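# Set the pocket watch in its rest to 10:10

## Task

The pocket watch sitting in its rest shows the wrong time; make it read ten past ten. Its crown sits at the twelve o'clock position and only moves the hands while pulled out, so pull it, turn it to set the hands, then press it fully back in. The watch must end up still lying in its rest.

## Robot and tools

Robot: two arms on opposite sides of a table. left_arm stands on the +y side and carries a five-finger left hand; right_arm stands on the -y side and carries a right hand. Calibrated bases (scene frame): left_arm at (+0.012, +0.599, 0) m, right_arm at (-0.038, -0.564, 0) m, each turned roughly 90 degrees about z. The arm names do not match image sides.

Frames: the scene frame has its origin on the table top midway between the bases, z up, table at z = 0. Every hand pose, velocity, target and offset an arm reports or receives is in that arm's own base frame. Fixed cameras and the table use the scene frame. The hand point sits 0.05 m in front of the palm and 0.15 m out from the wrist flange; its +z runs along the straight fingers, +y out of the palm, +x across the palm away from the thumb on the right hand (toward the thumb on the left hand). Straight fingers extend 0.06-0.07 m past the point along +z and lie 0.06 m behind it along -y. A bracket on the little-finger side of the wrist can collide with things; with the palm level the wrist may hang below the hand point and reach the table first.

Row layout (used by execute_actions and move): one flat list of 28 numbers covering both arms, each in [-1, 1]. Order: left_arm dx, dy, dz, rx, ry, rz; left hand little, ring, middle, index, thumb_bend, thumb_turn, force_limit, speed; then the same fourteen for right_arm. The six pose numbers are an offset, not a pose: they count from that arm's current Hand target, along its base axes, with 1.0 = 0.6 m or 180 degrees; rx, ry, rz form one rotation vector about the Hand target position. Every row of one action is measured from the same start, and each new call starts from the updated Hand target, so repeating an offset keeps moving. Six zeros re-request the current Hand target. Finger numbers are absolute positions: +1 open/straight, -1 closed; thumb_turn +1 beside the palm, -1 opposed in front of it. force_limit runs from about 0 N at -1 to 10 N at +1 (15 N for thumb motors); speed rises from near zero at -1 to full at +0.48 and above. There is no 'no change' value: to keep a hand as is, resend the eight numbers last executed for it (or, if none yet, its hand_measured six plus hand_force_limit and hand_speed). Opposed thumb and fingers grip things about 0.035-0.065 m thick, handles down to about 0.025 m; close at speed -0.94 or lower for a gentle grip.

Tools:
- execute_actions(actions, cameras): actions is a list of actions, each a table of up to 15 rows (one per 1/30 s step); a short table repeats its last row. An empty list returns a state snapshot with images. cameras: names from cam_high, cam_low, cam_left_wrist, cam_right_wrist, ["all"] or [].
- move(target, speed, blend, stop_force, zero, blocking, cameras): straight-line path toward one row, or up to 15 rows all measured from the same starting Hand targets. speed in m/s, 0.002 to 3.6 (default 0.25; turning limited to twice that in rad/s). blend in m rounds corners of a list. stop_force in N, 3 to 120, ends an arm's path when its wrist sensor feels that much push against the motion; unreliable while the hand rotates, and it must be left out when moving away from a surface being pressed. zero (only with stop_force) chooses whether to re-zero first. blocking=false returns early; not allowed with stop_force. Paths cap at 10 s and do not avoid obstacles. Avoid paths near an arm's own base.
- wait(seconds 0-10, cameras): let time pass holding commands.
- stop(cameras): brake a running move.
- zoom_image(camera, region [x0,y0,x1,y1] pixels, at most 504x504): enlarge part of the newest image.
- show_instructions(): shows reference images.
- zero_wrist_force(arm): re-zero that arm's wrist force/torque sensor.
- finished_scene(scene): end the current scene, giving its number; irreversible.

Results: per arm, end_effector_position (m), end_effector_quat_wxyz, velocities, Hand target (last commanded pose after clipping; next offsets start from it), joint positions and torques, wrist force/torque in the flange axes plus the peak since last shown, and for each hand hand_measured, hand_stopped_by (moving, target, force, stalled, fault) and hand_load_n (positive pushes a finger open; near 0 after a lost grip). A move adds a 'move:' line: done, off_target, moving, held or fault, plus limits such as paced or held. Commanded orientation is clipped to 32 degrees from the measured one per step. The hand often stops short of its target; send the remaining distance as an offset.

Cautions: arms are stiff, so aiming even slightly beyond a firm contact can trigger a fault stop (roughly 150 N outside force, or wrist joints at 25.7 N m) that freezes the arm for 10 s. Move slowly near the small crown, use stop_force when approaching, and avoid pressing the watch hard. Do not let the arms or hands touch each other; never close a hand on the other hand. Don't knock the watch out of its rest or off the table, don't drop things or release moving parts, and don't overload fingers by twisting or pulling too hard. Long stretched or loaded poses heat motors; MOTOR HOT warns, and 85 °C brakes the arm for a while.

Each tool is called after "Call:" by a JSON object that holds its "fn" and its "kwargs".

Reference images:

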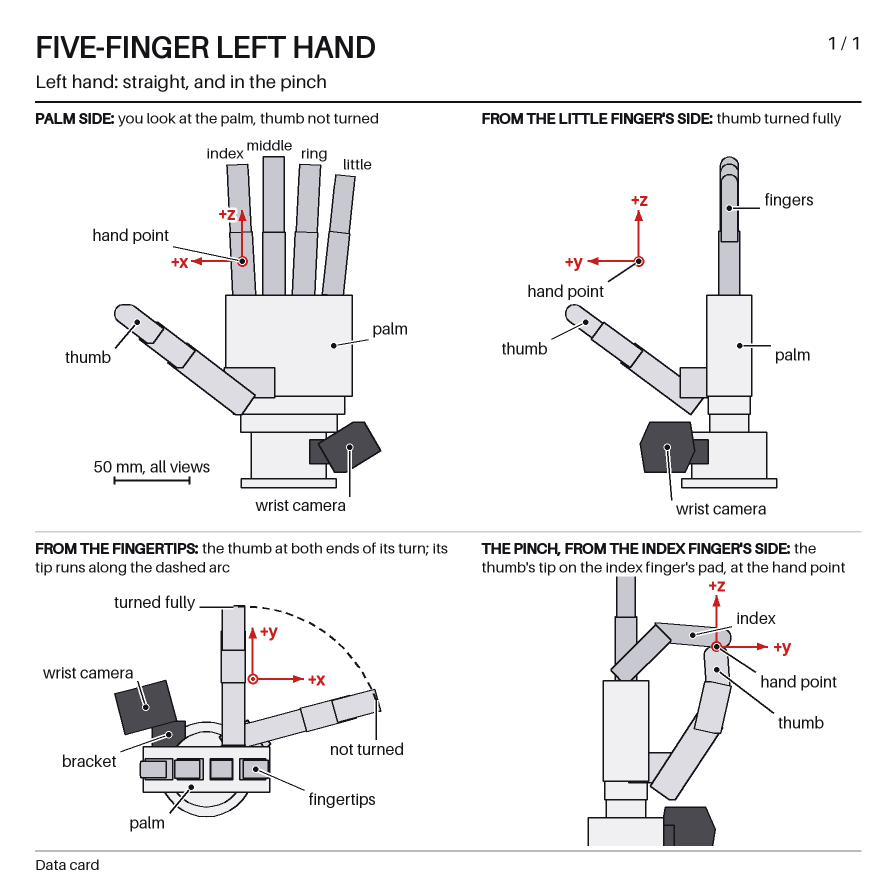

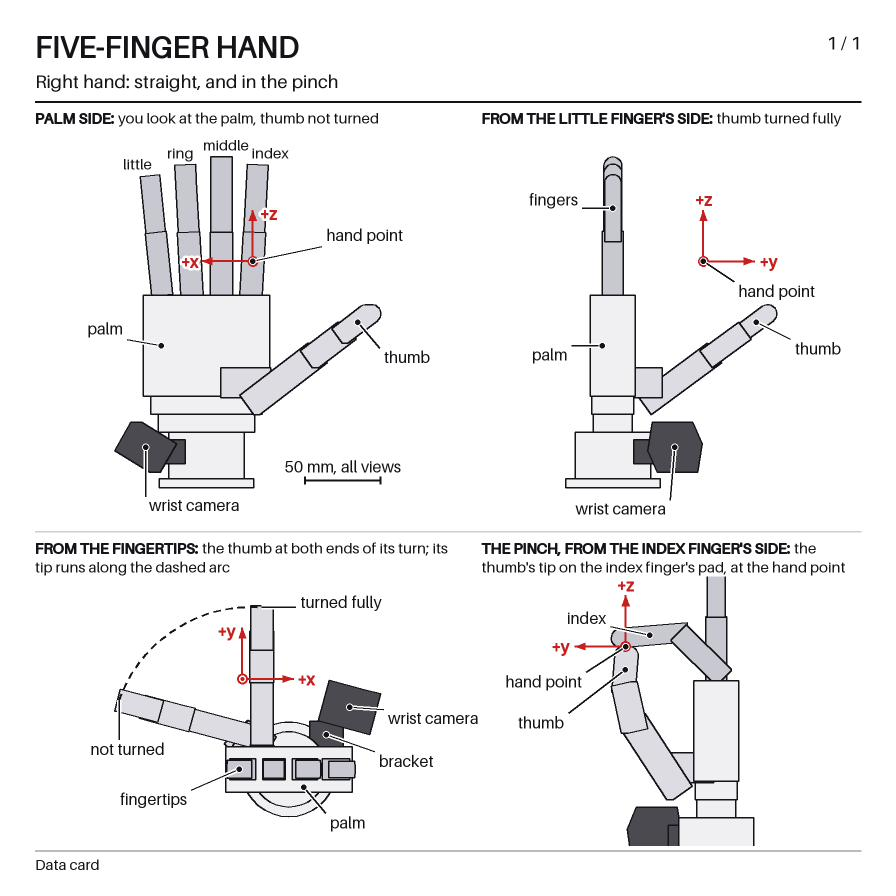

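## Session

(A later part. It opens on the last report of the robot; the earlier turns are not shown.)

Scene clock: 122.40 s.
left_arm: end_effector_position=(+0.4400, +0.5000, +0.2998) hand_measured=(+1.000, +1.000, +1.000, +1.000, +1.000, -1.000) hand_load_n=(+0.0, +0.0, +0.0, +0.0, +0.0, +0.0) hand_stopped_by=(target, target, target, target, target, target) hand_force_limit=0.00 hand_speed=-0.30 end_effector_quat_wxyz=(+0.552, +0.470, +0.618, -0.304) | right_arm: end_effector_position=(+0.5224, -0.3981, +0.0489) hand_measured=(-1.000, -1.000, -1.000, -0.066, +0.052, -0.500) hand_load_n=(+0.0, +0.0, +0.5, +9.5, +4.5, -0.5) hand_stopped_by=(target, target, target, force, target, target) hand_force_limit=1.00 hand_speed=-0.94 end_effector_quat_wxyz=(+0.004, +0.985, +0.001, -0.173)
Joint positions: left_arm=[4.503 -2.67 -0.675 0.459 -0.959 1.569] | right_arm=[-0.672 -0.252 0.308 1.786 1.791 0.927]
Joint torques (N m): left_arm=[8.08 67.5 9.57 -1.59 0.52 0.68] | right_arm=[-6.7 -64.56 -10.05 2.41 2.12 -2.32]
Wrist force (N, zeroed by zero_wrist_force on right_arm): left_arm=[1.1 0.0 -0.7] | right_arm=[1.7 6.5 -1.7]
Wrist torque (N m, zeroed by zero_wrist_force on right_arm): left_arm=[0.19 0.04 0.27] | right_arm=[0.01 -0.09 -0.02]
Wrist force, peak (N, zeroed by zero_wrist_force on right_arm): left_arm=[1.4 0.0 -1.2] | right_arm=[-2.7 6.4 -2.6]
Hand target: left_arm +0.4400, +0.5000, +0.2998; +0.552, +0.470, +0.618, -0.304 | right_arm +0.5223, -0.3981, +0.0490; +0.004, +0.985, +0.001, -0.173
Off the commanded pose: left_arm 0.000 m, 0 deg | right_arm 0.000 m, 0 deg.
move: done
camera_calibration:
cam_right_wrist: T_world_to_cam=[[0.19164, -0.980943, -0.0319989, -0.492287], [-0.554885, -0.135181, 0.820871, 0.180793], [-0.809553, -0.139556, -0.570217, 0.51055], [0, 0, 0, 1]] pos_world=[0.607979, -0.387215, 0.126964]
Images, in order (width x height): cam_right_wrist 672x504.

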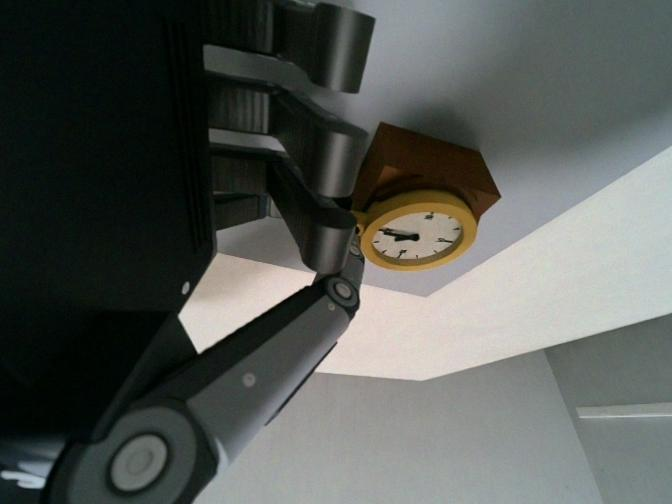

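Call:
{"fn": "move", "kwargs": {"target": [[0,0,0,0,0,0,1,1,1,1,1,-1,0.0,-0.3,0,0,0,0,0,0,-1,-1,-1,0.08,0.05,-0.5,1.0,-0.3],[0,0,0,0,0,0,1,1,1,1,1,-1,0.0,-0.3,0.0012,0,0.0032,0,0,0,-1,-1,-1,0.08,0.05,-0.5,1.0,-0.3],[0,0,0,0,0,0,1,1,1,1,1,-1,0.0,-0.3,-0.0053,0,0.0020,0,-0.2222,0,-1,-1,-1,0.08,0.05,-0.5,1.0,-0.3],[0,0,0,0,0,0,1,1,1,1,1,-1,0.0,-0.3,-0.0098,0,-0.0045,0,-0.5,0,-1,-1,-1,0.08,0.05,-0.5,1.0,-0.3],[0,0,0,0,0,0,1,1,1,1,1,-1,0.0,-0.3,-0.0067,0,-0.0057,0,-0.5,0,-1,-1,-1,0.08,0.05,-0.5,1.0,-0.3],[0,0,0,0,0,0,1,1,1,1,1,-1,0.0,-0.3,-0.0067,0,-0.0057,0,-0.5,0,-1,-1,-1,-0.45,0.05,-0.5,1.0,-0.94],[0,0,0,0,0,0,1,1,1,1,1,-1,0.0,-0.3,-0.0060,0,-0.0033,0,-0.3778,0,-1,-1,-1,-0.45,0.05,-0.5,1.0,-0.94],[0,0,0,0,0,0,1,1,1,1,1,-1,0.0,-0.3,-0.0045,0,-0.0015,0,-0.25,0,-1,-1,-1,-0.45,0.05,-0.5,1.0,-0.94],[0,0,0,0,0,0,1,1,1,1,1,-1,0.0,-0.3,-0.0023,0,-0.0002,0,-0.1222,0,-1,-1,-1,-0.45,0.05,-0.5,1.0,-0.94],[0,0,0,0,0,0,1,1,1,1,1,-1,0.0,-0.3,0,0,0,0,0,0,-1,-1,-1,-0.45,0.05,-0.5,1.0,-0.94]], "speed": [0.05,0.05,0.4,0.4,0.03,0.03,0.4,0.4,0.4,0.4], "blend": [0,0.001,0.01,0,0,0,0.01,0.01,0.01,0], "cameras": ["cam_right_wrist"]}}

Call:
{"fn": "zoom_image", "kwargs": {"camera": "cam_right_wrist", "region": [310, 160, 490, 295]}}

Scene clock: 131.47 s.
left_arm: end_effector_position=(+0.4400, +0.5000, +0.2998) hand_measured=(+1.000, +1.000, +1.000, +1.000, +1.000, -1.000) hand_load_n=(+0.0, +0.0, +0.0, +0.0, +0.0, +0.0) hand_stopped_by=(target, target, target, target, target, target) hand_force_limit=0.00 hand_speed=-0.30 end_effector_quat_wxyz=(+0.552, +0.470, +0.618, -0.304) | right_arm: end_effector_position=(+0.5224, -0.3981, +0.0489) hand_measured=(-1.000, -1.000, -1.000, -0.070, +0.052, -0.500) hand_load_n=(+0.0, +0.0, +0.0, +10.5, +4.5, +0.0) hand_stopped_by=(target, target, target, force, target, target) hand_force_limit=1.00 hand_speed=-0.94 end_effector_quat_wxyz=(+0.004, +0.985, +0.001, -0.173)
Joint positions: left_arm=[4.503 -2.67 -0.675 0.459 -0.959 1.569] | right_arm=[-0.672 -0.252 0.308 1.786 1.791 0.927]
Joint torques (N m): left_arm=[7.9 67.4 9.56 -1.64 0.24 0.68] | right_arm=[-6.86 -63.03 -13.27 2.93 2.22 -2.24]
Wrist force (N, zeroed by zero_wrist_force on right_arm): left_arm=[1.3 0.0 -0.4] | right_arm=[1.8 6.3 -2.0]
Wrist torque (N m, zeroed by zero_wrist_force on right_arm): left_arm=[0.18 0.02 0.30] | right_arm=[-0.02 -0.11 -0.01]
Wrist force, peak (N, zeroed by zero_wrist_force on right_arm): left_arm=[1.8 0.3 -0.7] | right_arm=[-3.0 6.3 -2.6]
Hand target: left_arm +0.4400, +0.5000, +0.2998; +0.552, +0.470, +0.618, -0.304 | right_arm +0.5223, -0.3981, +0.0490; +0.004, +0.985, +0.001, -0.173
Off the commanded pose: left_arm 0.000 m, 0 deg | right_arm 0.000 m, 0 deg.
move: done
camera_calibration:
cam_right_wrist: T_world_to_cam=[[0.191638, -0.980944, -0.0319955, -0.492286], [-0.554886, -0.135177, 0.820871, 0.180795], [-0.809553, -0.139556, -0.570217, 0.51055], [0, 0, 0, 1]] pos_world=[0.607979, -0.387215, 0.126964]
Images, in order (width x height): cam_right_wrist 672x504.

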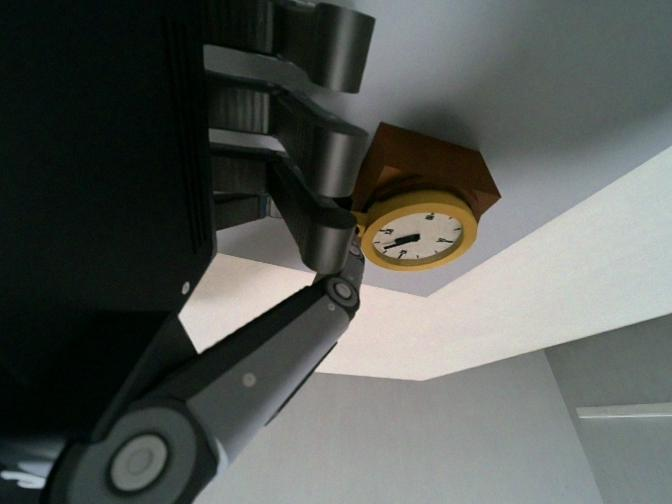

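Scaled by 2.800.

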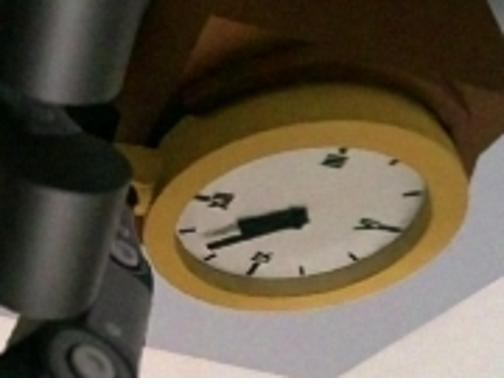

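Call:
{"fn": "move", "kwargs": {"target": [[0,0,0,0,0,0,1,1,1,1,1,-1,0.0,-0.3,0,0,0,0,0,0,-1,-1,-1,0.08,0.05,-0.5,1.0,-0.3],[0,0,0,0,0,0,1,1,1,1,1,-1,0.0,-0.3,0.0012,0,0.0032,0,0,0,-1,-1,-1,0.08,0.05,-0.5,1.0,-0.3],[0,0,0,0,0,0,1,1,1,1,1,-1,0.0,-0.3,-0.0053,0,0.0020,0,-0.2222,0,-1,-1,-1,0.08,0.05,-0.5,1.0,-0.3],[0,0,0,0,0,0,1,1,1,1,1,-1,0.0,-0.3,-0.0098,0,-0.0045,0,-0.5,0,-1,-1,-1,0.08,0.05,-0.5,1.0,-0.3],[0,0,0,0,0,0,1,1,1,1,1,-1,0.0,-0.3,-0.0067,0,-0.0057,0,-0.5,0,-1,-1,-1,0.08,0.05,-0.5,1.0,-0.3],[0,0,0,0,0,0,1,1,1,1,1,-1,0.0,-0.3,-0.0067,0,-0.0057,0,-0.5,0,-1,-1,-1,-0.45,0.05,-0.5,1.0,-0.94],[0,0,0,0,0,0,1,1,1,1,1,-1,0.0,-0.3,-0.0060,0,-0.0033,0,-0.3778,0,-1,-1,-1,-0.45,0.05,-0.5,1.0,-0.94],[0,0,0,0,0,0,1,1,1,1,1,-1,0.0,-0.3,-0.0045,0,-0.0015,0,-0.25,0,-1,-1,-1,-0.45,0.05,-0.5,1.0,-0.94],[0,0,0,0,0,0,1,1,1,1,1,-1,0.0,-0.3,-0.0023,0,-0.0002,0,-0.1222,0,-1,-1,-1,-0.45,0.05,-0.5,1.0,-0.94],[0,0,0,0,0,0,1,1,1,1,1,-1,0.0,-0.3,0,0,0,0,0,0,-1,-1,-1,-0.45,0.05,-0.5,1.0,-0.94]], "speed": [0.05,0.05,0.4,0.4,0.03,0.03,0.4,0.4,0.4,0.4], "blend": [0,0.001,0.01,0,0,0,0.01,0.01,0.01,0], "cameras": ["cam_right_wrist"]}}

Call:
{"fn": "zoom_image", "kwargs": {"camera": "cam_right_wrist", "region": [310, 160, 490, 295]}}

Call:
{"fn": "move", "kwargs": {"target": [[0,0,0,0,0,0,1,1,1,1,1,-1,0.0,-0.3,0,0,0,0,0,0,-1,-1,-1,0.08,0.05,-0.5,1.0,-0.3],[0,0,0,0,0,0,1,1,1,1,1,-1,0.0,-0.3,0.0012,0,0.0032,0,0,0,-1,-1,-1,0.08,0.05,-0.5,1.0,-0.3],[0,0,0,0,0,0,1,1,1,1,1,-1,0.0,-0.3,-0.0053,0,0.0020,0,-0.2222,0,-1,-1,-1,0.08,0.05,-0.5,1.0,-0.3],[0,0,0,0,0,0,1,1,1,1,1,-1,0.0,-0.3,-0.0098,0,-0.0045,0,-0.5,0,-1,-1,-1,0.08,0.05,-0.5,1.0,-0.3],[0,0,0,0,0,0,1,1,1,1,1,-1,0.0,-0.3,-0.0067,0,-0.0057,0,-0.5,0,-1,-1,-1,0.08,0.05,-0.5,1.0,-0.3],[0,0,0,0,0,0,1,1,1,1,1,-1,0.0,-0.3,-0.0067,0,-0.0057,0,-0.5,0,-1,-1,-1,-0.45,0.05,-0.5,1.0,-0.94],[0,0,0,0,0,0,1,1,1,1,1,-1,0.0,-0.3,-0.0060,0,-0.0033,0,-0.3778,0,-1,-1,-1,-0.45,0.05,-0.5,1.0,-0.94],[0,0,0,0,0,0,1,1,1,1,1,-1,0.0,-0.3,-0.0045,0,-0.0015,0,-0.25,0,-1,-1,-1,-0.45,0.05,-0.5,1.0,-0.94],[0,0,0,0,0,0,1,1,1,1,1,-1,0.0,-0.3,-0.0023,0,-0.0002,0,-0.1222,0,-1,-1,-1,-0.45,0.05,-0.5,1.0,-0.94],[0,0,0,0,0,0,1,1,1,1,1,-1,0.0,-0.3,0,0,0,0,0,0,-1,-1,-1,-0.45,0.05,-0.5,1.0,-0.94]], "speed": [0.05,0.05,0.4,0.4,0.03,0.03,0.4,0.4,0.4,0.4], "blend": [0,0.001,0.01,0,0,0,0.01,0.01,0.01,0], "cameras": ["cam_right_wrist"]}}

Call:
{"fn": "zoom_image", "kwargs": {"camera": "cam_right_wrist", "region": [310, 160, 490, 295]}}

Scene clock: 140.23 s.
left_arm: end_effector_position=(+0.4400, +0.5000, +0.2998) hand_measured=(+1.000, +1.000, +1.000, +1.000, +1.000, -1.000) hand_load_n=(+0.0, +0.0, +0.0, +0.0, +0.0, +0.0) hand_stopped_by=(target, target, target, target, target, target) hand_force_limit=0.00 hand_speed=-0.30 end_effector_quat_wxyz=(+0.552, +0.470, +0.618, -0.304) | right_arm: end_effector_position=(+0.5224, -0.3981, +0.0489) hand_measured=(-1.000, -1.000, -1.000, -0.070, +0.052, -0.500) hand_load_n=(+0.0, +0.5, +0.0, +10.5, +4.5, -0.5) hand_stopped_by=(target, target, target, force, target, target) hand_force_limit=1.00 hand_speed=-0.94 end_effector_quat_wxyz=(+0.004, +0.985, +0.001, -0.173)
Joint positions: left_arm=[4.503 -2.67 -0.675 0.459 -0.959 1.569] | right_arm=[-0.672 -0.252 0.308 1.786 1.791 0.927]
Joint torques (N m): left_arm=[8.41 67.36 9.97 -1.88 0.11 0.71] | right_arm=[-6.68 -64.16 -14.42 3.06 2.43 -2.28]
Wrist force (N, zeroed by zero_wrist_force on right_arm): left_arm=[1.6 0.0 -0.7] | right_arm=[1.9 6.3 -1.8]
Wrist torque (N m, zeroed by zero_wrist_force on right_arm): left_arm=[0.19 -0.02 0.31] | right_arm=[-0.02 -0.12 -0.01]
Wrist force, peak (N, zeroed by zero_wrist_force on right_arm): left_arm=[1.7 0.1 -0.9] | right_arm=[-3.1 6.0 -2.5]
Hand target: left_arm +0.4400, +0.5000, +0.2998; +0.552, +0.470, +0.618, -0.304 | right_arm +0.5223, -0.3981, +0.0490; +0.004, +0.985, +0.001, -0.173
Off the commanded pose: left_arm 0.000 m, 0 deg | right_arm 0.000 m, 0 deg.
move: done
camera_calibration:
cam_right_wrist: T_world_to_cam=[[0.191638, -0.980944, -0.0319955, -0.492286], [-0.554886, -0.135177, 0.820871, 0.180795], [-0.809553, -0.139556, -0.570217, 0.51055], [0, 0, 0, 1]] pos_world=[0.607979, -0.387215, 0.126964]
Images, in order (width x height): cam_right_wrist 672x504.

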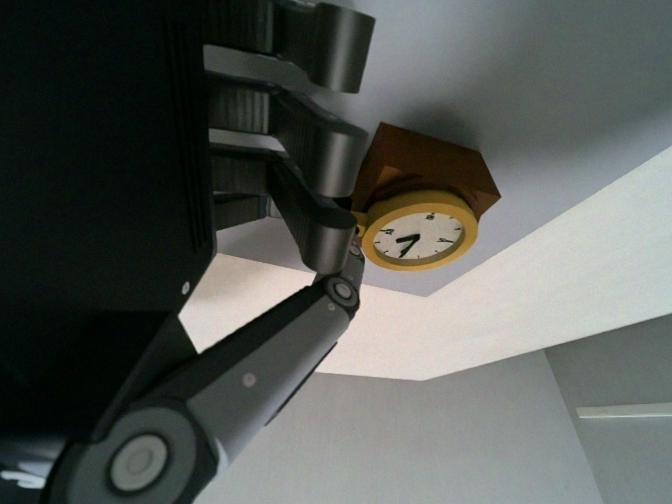

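Scaled by 2.800.

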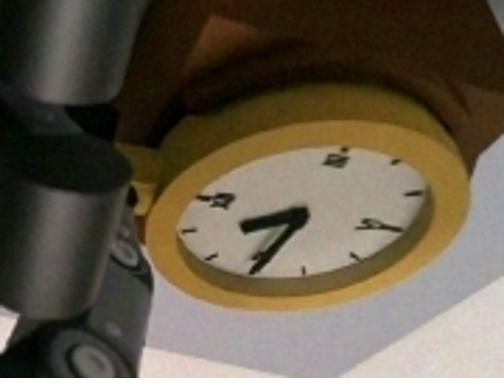

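Scene clock: 147.27 s.
left_arm: end_effector_position=(+0.4400, +0.5000, +0.2998) hand_measured=(+1.000, +1.000, +1.000, +1.000, +1.000, -1.000) hand_load_n=(+0.0, +0.0, +0.0, +0.0, +0.0, +0.0) hand_stopped_by=(target, target, target, target, target, target) hand_force_limit=0.00 hand_speed=-0.30 end_effector_quat_wxyz=(+0.552, +0.470, +0.618, -0.304) | right_arm: end_effector_position=(+0.5224, -0.3981, +0.0489) hand_measured=(-1.000, -1.000, -1.000, -0.070, +0.052, -0.500) hand_load_n=(+0.0, +0.0, +0.0, +10.5, +4.5, +0.0) hand_stopped_by=(target, target, target, force, target, target) hand_force_limit=1.00 hand_speed=-0.94 end_effector_quat_wxyz=(+0.004, +0.985, +0.001, -0.173)
Joint positions: left_arm=[4.503 -2.67 -0.675 0.459 -0.959 1.569] | right_arm=[-0.672 -0.252 0.308 1.786 1.791 0.927]
Joint torques (N m): left_arm=[8.25 67.56 10.63 -1.99 -0.06 0.78] | right_arm=[-6.48 -63.12 -12.6 2.97 2.63 -2.28]
Wrist force (N, zeroed by zero_wrist_force on right_arm): left_arm=[1.5 -0.2 -0.7] | right_arm=[1.8 6.3 -1.8]
Wrist torque (N m, zeroed by zero_wrist_force on right_arm): left_arm=[0.15 -0.01 0.30] | right_arm=[-0.02 -0.10 -0.02]
Wrist force, peak (N, zeroed by zero_wrist_force on right_arm): left_arm=[1.4 -0.2 -1.0] | right_arm=[-2.8 6.0 -2.5]
Hand target: left_arm +0.4400, +0.5000, +0.2998; +0.552, +0.470, +0.618, -0.304 | right_arm +0.5223, -0.3981, +0.0490; +0.004, +0.985, +0.001, -0.173
Off the commanded pose: left_arm 0.000 m, 0 deg | right_arm 0.000 m, 0 deg.
move: done
camera_calibration:
cam_right_wrist: T_world_to_cam=[[0.191638, -0.980944, -0.0319955, -0.492286], [-0.554886, -0.135177, 0.820871, 0.180795], [-0.809553, -0.139556, -0.570217, 0.51055], [0, 0, 0, 1]] pos_world=[0.607979, -0.387215, 0.126964]
Images, in order (width x height): cam_right_wrist 672x504.

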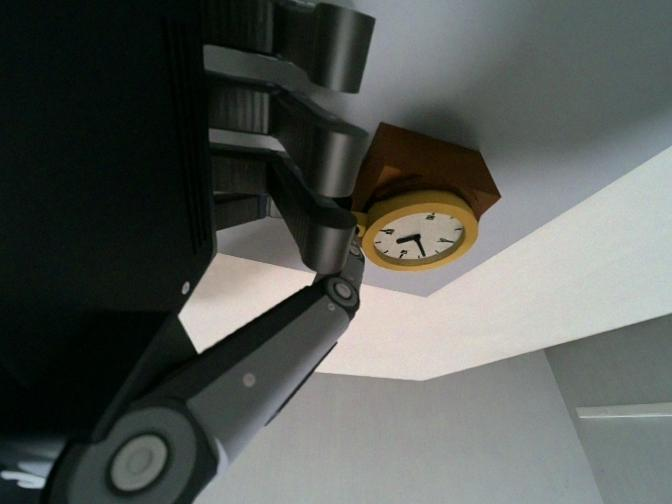

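Scaled by 2.800.

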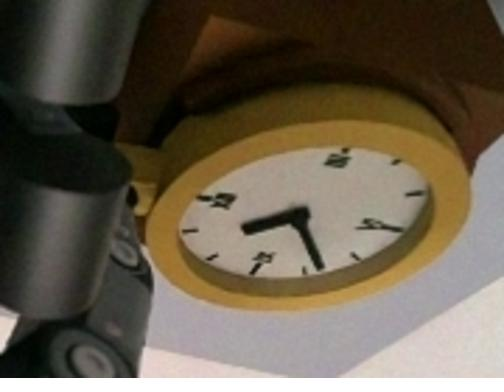

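Call:
{"fn": "move", "kwargs": {"target": [[0,0,0,0,0,0,1,1,1,1,1,-1,0.0,-0.3,0,0,0,0,0,0,-1,-1,-1,0.08,0.05,-0.5,1.0,-0.3],[0,0,0,0,0,0,1,1,1,1,1,-1,0.0,-0.3,0.0012,0,0.0032,0,0,0,-1,-1,-1,0.08,0.05,-0.5,1.0,-0.3],[0,0,0,0,0,0,1,1,1,1,1,-1,0.0,-0.3,-0.0053,0,0.0020,0,-0.2222,0,-1,-1,-1,0.08,0.05,-0.5,1.0,-0.3],[0,0,0,0,0,0,1,1,1,1,1,-1,0.0,-0.3,-0.0098,0,-0.0045,0,-0.5,0,-1,-1,-1,0.08,0.05,-0.5,1.0,-0.3],[0,0,0,0,0,0,1,1,1,1,1,-1,0.0,-0.3,-0.0067,0,-0.0057,0,-0.5,0,-1,-1,-1,0.08,0.05,-0.5,1.0,-0.3],[0,0,0,0,0,0,1,1,1,1,1,-1,0.0,-0.3,-0.0067,0,-0.0057,0,-0.5,0,-1,-1,-1,-0.45,0.05,-0.5,1.0,-0.94],[0,0,0,0,0,0,1,1,1,1,1,-1,0.0,-0.3,-0.0060,0,-0.0033,0,-0.3778,0,-1,-1,-1,-0.45,0.05,-0.5,1.0,-0.94],[0,0,0,0,0,0,1,1,1,1,1,-1,0.0,-0.3,-0.0045,0,-0.0015,0,-0.25,0,-1,-1,-1,-0.45,0.05,-0.5,1.0,-0.94],[0,0,0,0,0,0,1,1,1,1,1,-1,0.0,-0.3,-0.0023,0,-0.0002,0,-0.1222,0,-1,-1,-1,-0.45,0.05,-0.5,1.0,-0.94],[0,0,0,0,0,0,1,1,1,1,1,-1,0.0,-0.3,0,0,0,0,0,0,-1,-1,-1,-0.45,0.05,-0.5,1.0,-0.94]], "speed": [0.05,0.05,0.4,0.4,0.03,0.03,0.4,0.4,0.4,0.4], "blend": [0,0.001,0.01,0,0,0,0.01,0.01,0.01,0]}}

Call:
{"fn": "move", "kwargs": {"target": [[0,0,0,0,0,0,1,1,1,1,1,-1,0.0,-0.3,0,0,0,0,0,0,-1,-1,-1,0.08,0.05,-0.5,1.0,-0.3],[0,0,0,0,0,0,1,1,1,1,1,-1,0.0,-0.3,0.0012,0,0.0032,0,0,0,-1,-1,-1,0.08,0.05,-0.5,1.0,-0.3],[0,0,0,0,0,0,1,1,1,1,1,-1,0.0,-0.3,-0.0053,0,0.0020,0,-0.2222,0,-1,-1,-1,0.08,0.05,-0.5,1.0,-0.3],[0,0,0,0,0,0,1,1,1,1,1,-1,0.0,-0.3,-0.0098,0,-0.0045,0,-0.5,0,-1,-1,-1,0.08,0.05,-0.5,1.0,-0.3],[0,0,0,0,0,0,1,1,1,1,1,-1,0.0,-0.3,-0.0067,0,-0.0057,0,-0.5,0,-1,-1,-1,0.08,0.05,-0.5,1.0,-0.3],[0,0,0,0,0,0,1,1,1,1,1,-1,0.0,-0.3,-0.0067,0,-0.0057,0,-0.5,0,-1,-1,-1,-0.45,0.05,-0.5,1.0,-0.94],[0,0,0,0,0,0,1,1,1,1,1,-1,0.0,-0.3,-0.0060,0,-0.0033,0,-0.3778,0,-1,-1,-1,-0.45,0.05,-0.5,1.0,-0.94],[0,0,0,0,0,0,1,1,1,1,1,-1,0.0,-0.3,-0.0045,0,-0.0015,0,-0.25,0,-1,-1,-1,-0.45,0.05,-0.5,1.0,-0.94],[0,0,0,0,0,0,1,1,1,1,1,-1,0.0,-0.3,-0.0023,0,-0.0002,0,-0.1222,0,-1,-1,-1,-0.45,0.05,-0.5,1.0,-0.94],[0,0,0,0,0,0,1,1,1,1,1,-1,0.0,-0.3,0,0,0,0,0,0,-1,-1,-1,-0.45,0.05,-0.5,1.0,-0.94]], "speed": [0.05,0.05,0.4,0.4,0.03,0.03,0.4,0.4,0.4,0.4], "blend": [0,0.001,0.01,0,0,0,0.01,0.01,0.01,0], "cameras": ["cam_right_wrist"]}}

Call:
{"fn": "zoom_image", "kwargs": {"camera": "cam_right_wrist", "region": [310, 160, 490, 295]}}

Scene clock: 155.47 s.
left_arm: end_effector_position=(+0.4400, +0.5000, +0.2998) hand_measured=(+1.000, +1.000, +1.000, +1.000, +1.000, -1.000) hand_load_n=(+0.0, +0.0, +0.0, +0.0, +0.0, +0.0) hand_stopped_by=(target, target, target, target, target, target) hand_force_limit=0.00 hand_speed=-0.30 end_effector_quat_wxyz=(+0.552, +0.470, +0.618, -0.304) | right_arm: end_effector_position=(+0.5224, -0.3981, +0.0489) hand_measured=(-1.000, -1.000, -1.000, -0.070, +0.052, -0.500) hand_load_n=(+0.0, +0.0, +0.0, +10.5, +4.5, +0.0) hand_stopped_by=(target, target, target, force, target, target) hand_force_limit=1.00 hand_speed=-0.94 end_effector_quat_wxyz=(+0.004, +0.985, +0.001, -0.173)
Joint positions: left_arm=[4.503 -2.67 -0.675 0.459 -0.959 1.569] | right_arm=[-0.672 -0.252 0.308 1.786 1.791 0.927]
Joint torques (N m): left_arm=[8.25 67.01 10.33 -2.14 -0.16 0.71] | right_arm=[-6.32 -63.86 -14.47 2.92 2.43 -2.37]
Wrist force (N, zeroed by zero_wrist_force on right_arm): left_arm=[1.1 -0.1 -0.7] | right_arm=[1.7 6.4 -1.9]
Wrist torque (N m, zeroed by zero_wrist_force on right_arm): left_arm=[0.17 0.04 0.28] | right_arm=[0.00 -0.10 -0.01]
Wrist force, peak (N, zeroed by zero_wrist_force on right_arm): left_arm=[1.5 0.1 -1.0] | right_arm=[-2.6 6.2 -2.5]
Hand target: left_arm +0.4400, +0.5000, +0.2998; +0.552, +0.470, +0.618, -0.304 | right_arm +0.5223, -0.3981, +0.0490; +0.004, +0.985, +0.001, -0.173
Off the commanded pose: left_arm 0.000 m, 0 deg | right_arm 0.000 m, 0 deg.
move: done

Scene clock: 162.50 s.
left_arm: end_effector_position=(+0.4400, +0.5000, +0.2998) hand_measured=(+1.000, +1.000, +1.000, +1.000, +1.000, -1.000) hand_load_n=(+0.0, +0.0, +0.0, +0.0, +0.0, +0.0) hand_stopped_by=(target, target, target, target, target, target) hand_force_limit=0.00 hand_speed=-0.30 end_effector_quat_wxyz=(+0.552, +0.470, +0.618, -0.304) | right_arm: end_effector_position=(+0.5224, -0.3981, +0.0489) hand_measured=(-1.000, -1.000, -1.000, -0.070, +0.052, -0.500) hand_load_n=(+0.0, +0.0, +0.0, +10.5, +4.5, +0.0) hand_stopped_by=(target, target, target, force, target, target) hand_force_limit=1.00 hand_speed=-0.94 end_effector_quat_wxyz=(+0.004, +0.985, +0.001, -0.173)
Joint positions: left_arm=[4.503 -2.67 -0.675 0.459 -0.959 1.569] | right_arm=[-0.672 -0.252 0.308 1.786 1.791 0.927]
Joint torques (N m): left_arm=[8.24 66.21 10.84 -2.29 -0.31 0.71] | right_arm=[-8.75 -63.73 -13.1 2.81 2.2 -2.47]
Wrist force (N, zeroed by zero_wrist_force on right_arm): left_arm=[1.2 0.3 -0.5] | right_arm=[1.7 6.2 -1.8]
Wrist torque (N m, zeroed by zero_wrist_force on right_arm): left_arm=[0.21 0.03 0.27] | right_arm=[-0.03 -0.09 -0.02]
Wrist force, peak (N, zeroed by zero_wrist_force on right_arm): left_arm=[1.7 0.0 -0.8] | right_arm=[-2.6 6.0 -2.7]
Hand target: left_arm +0.4400, +0.5000, +0.2998; +0.552, +0.470, +0.618, -0.304 | right_arm +0.5223, -0.3981, +0.0490; +0.004, +0.985, +0.001, -0.173
Off the commanded pose: left_arm 0.000 m, 0 deg | right_arm 0.000 m, 0 deg.
move: done
camera_calibration:
cam_right_wrist: T_world_to_cam=[[0.191638, -0.980944, -0.0319955, -0.492286], [-0.554886, -0.135177, 0.820871, 0.180795], [-0.809553, -0.139556, -0.570217, 0.51055], [0, 0, 0, 1]] pos_world=[0.607979, -0.387215, 0.126964]
Images, in order (width x height): cam_right_wrist 672x504.

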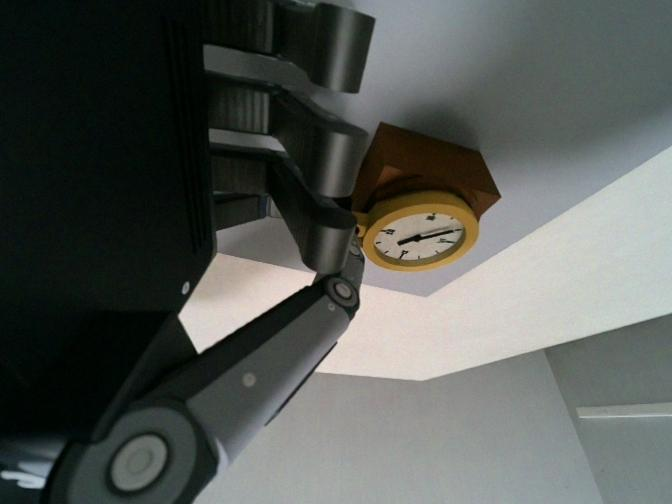

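Scaled by 2.800.

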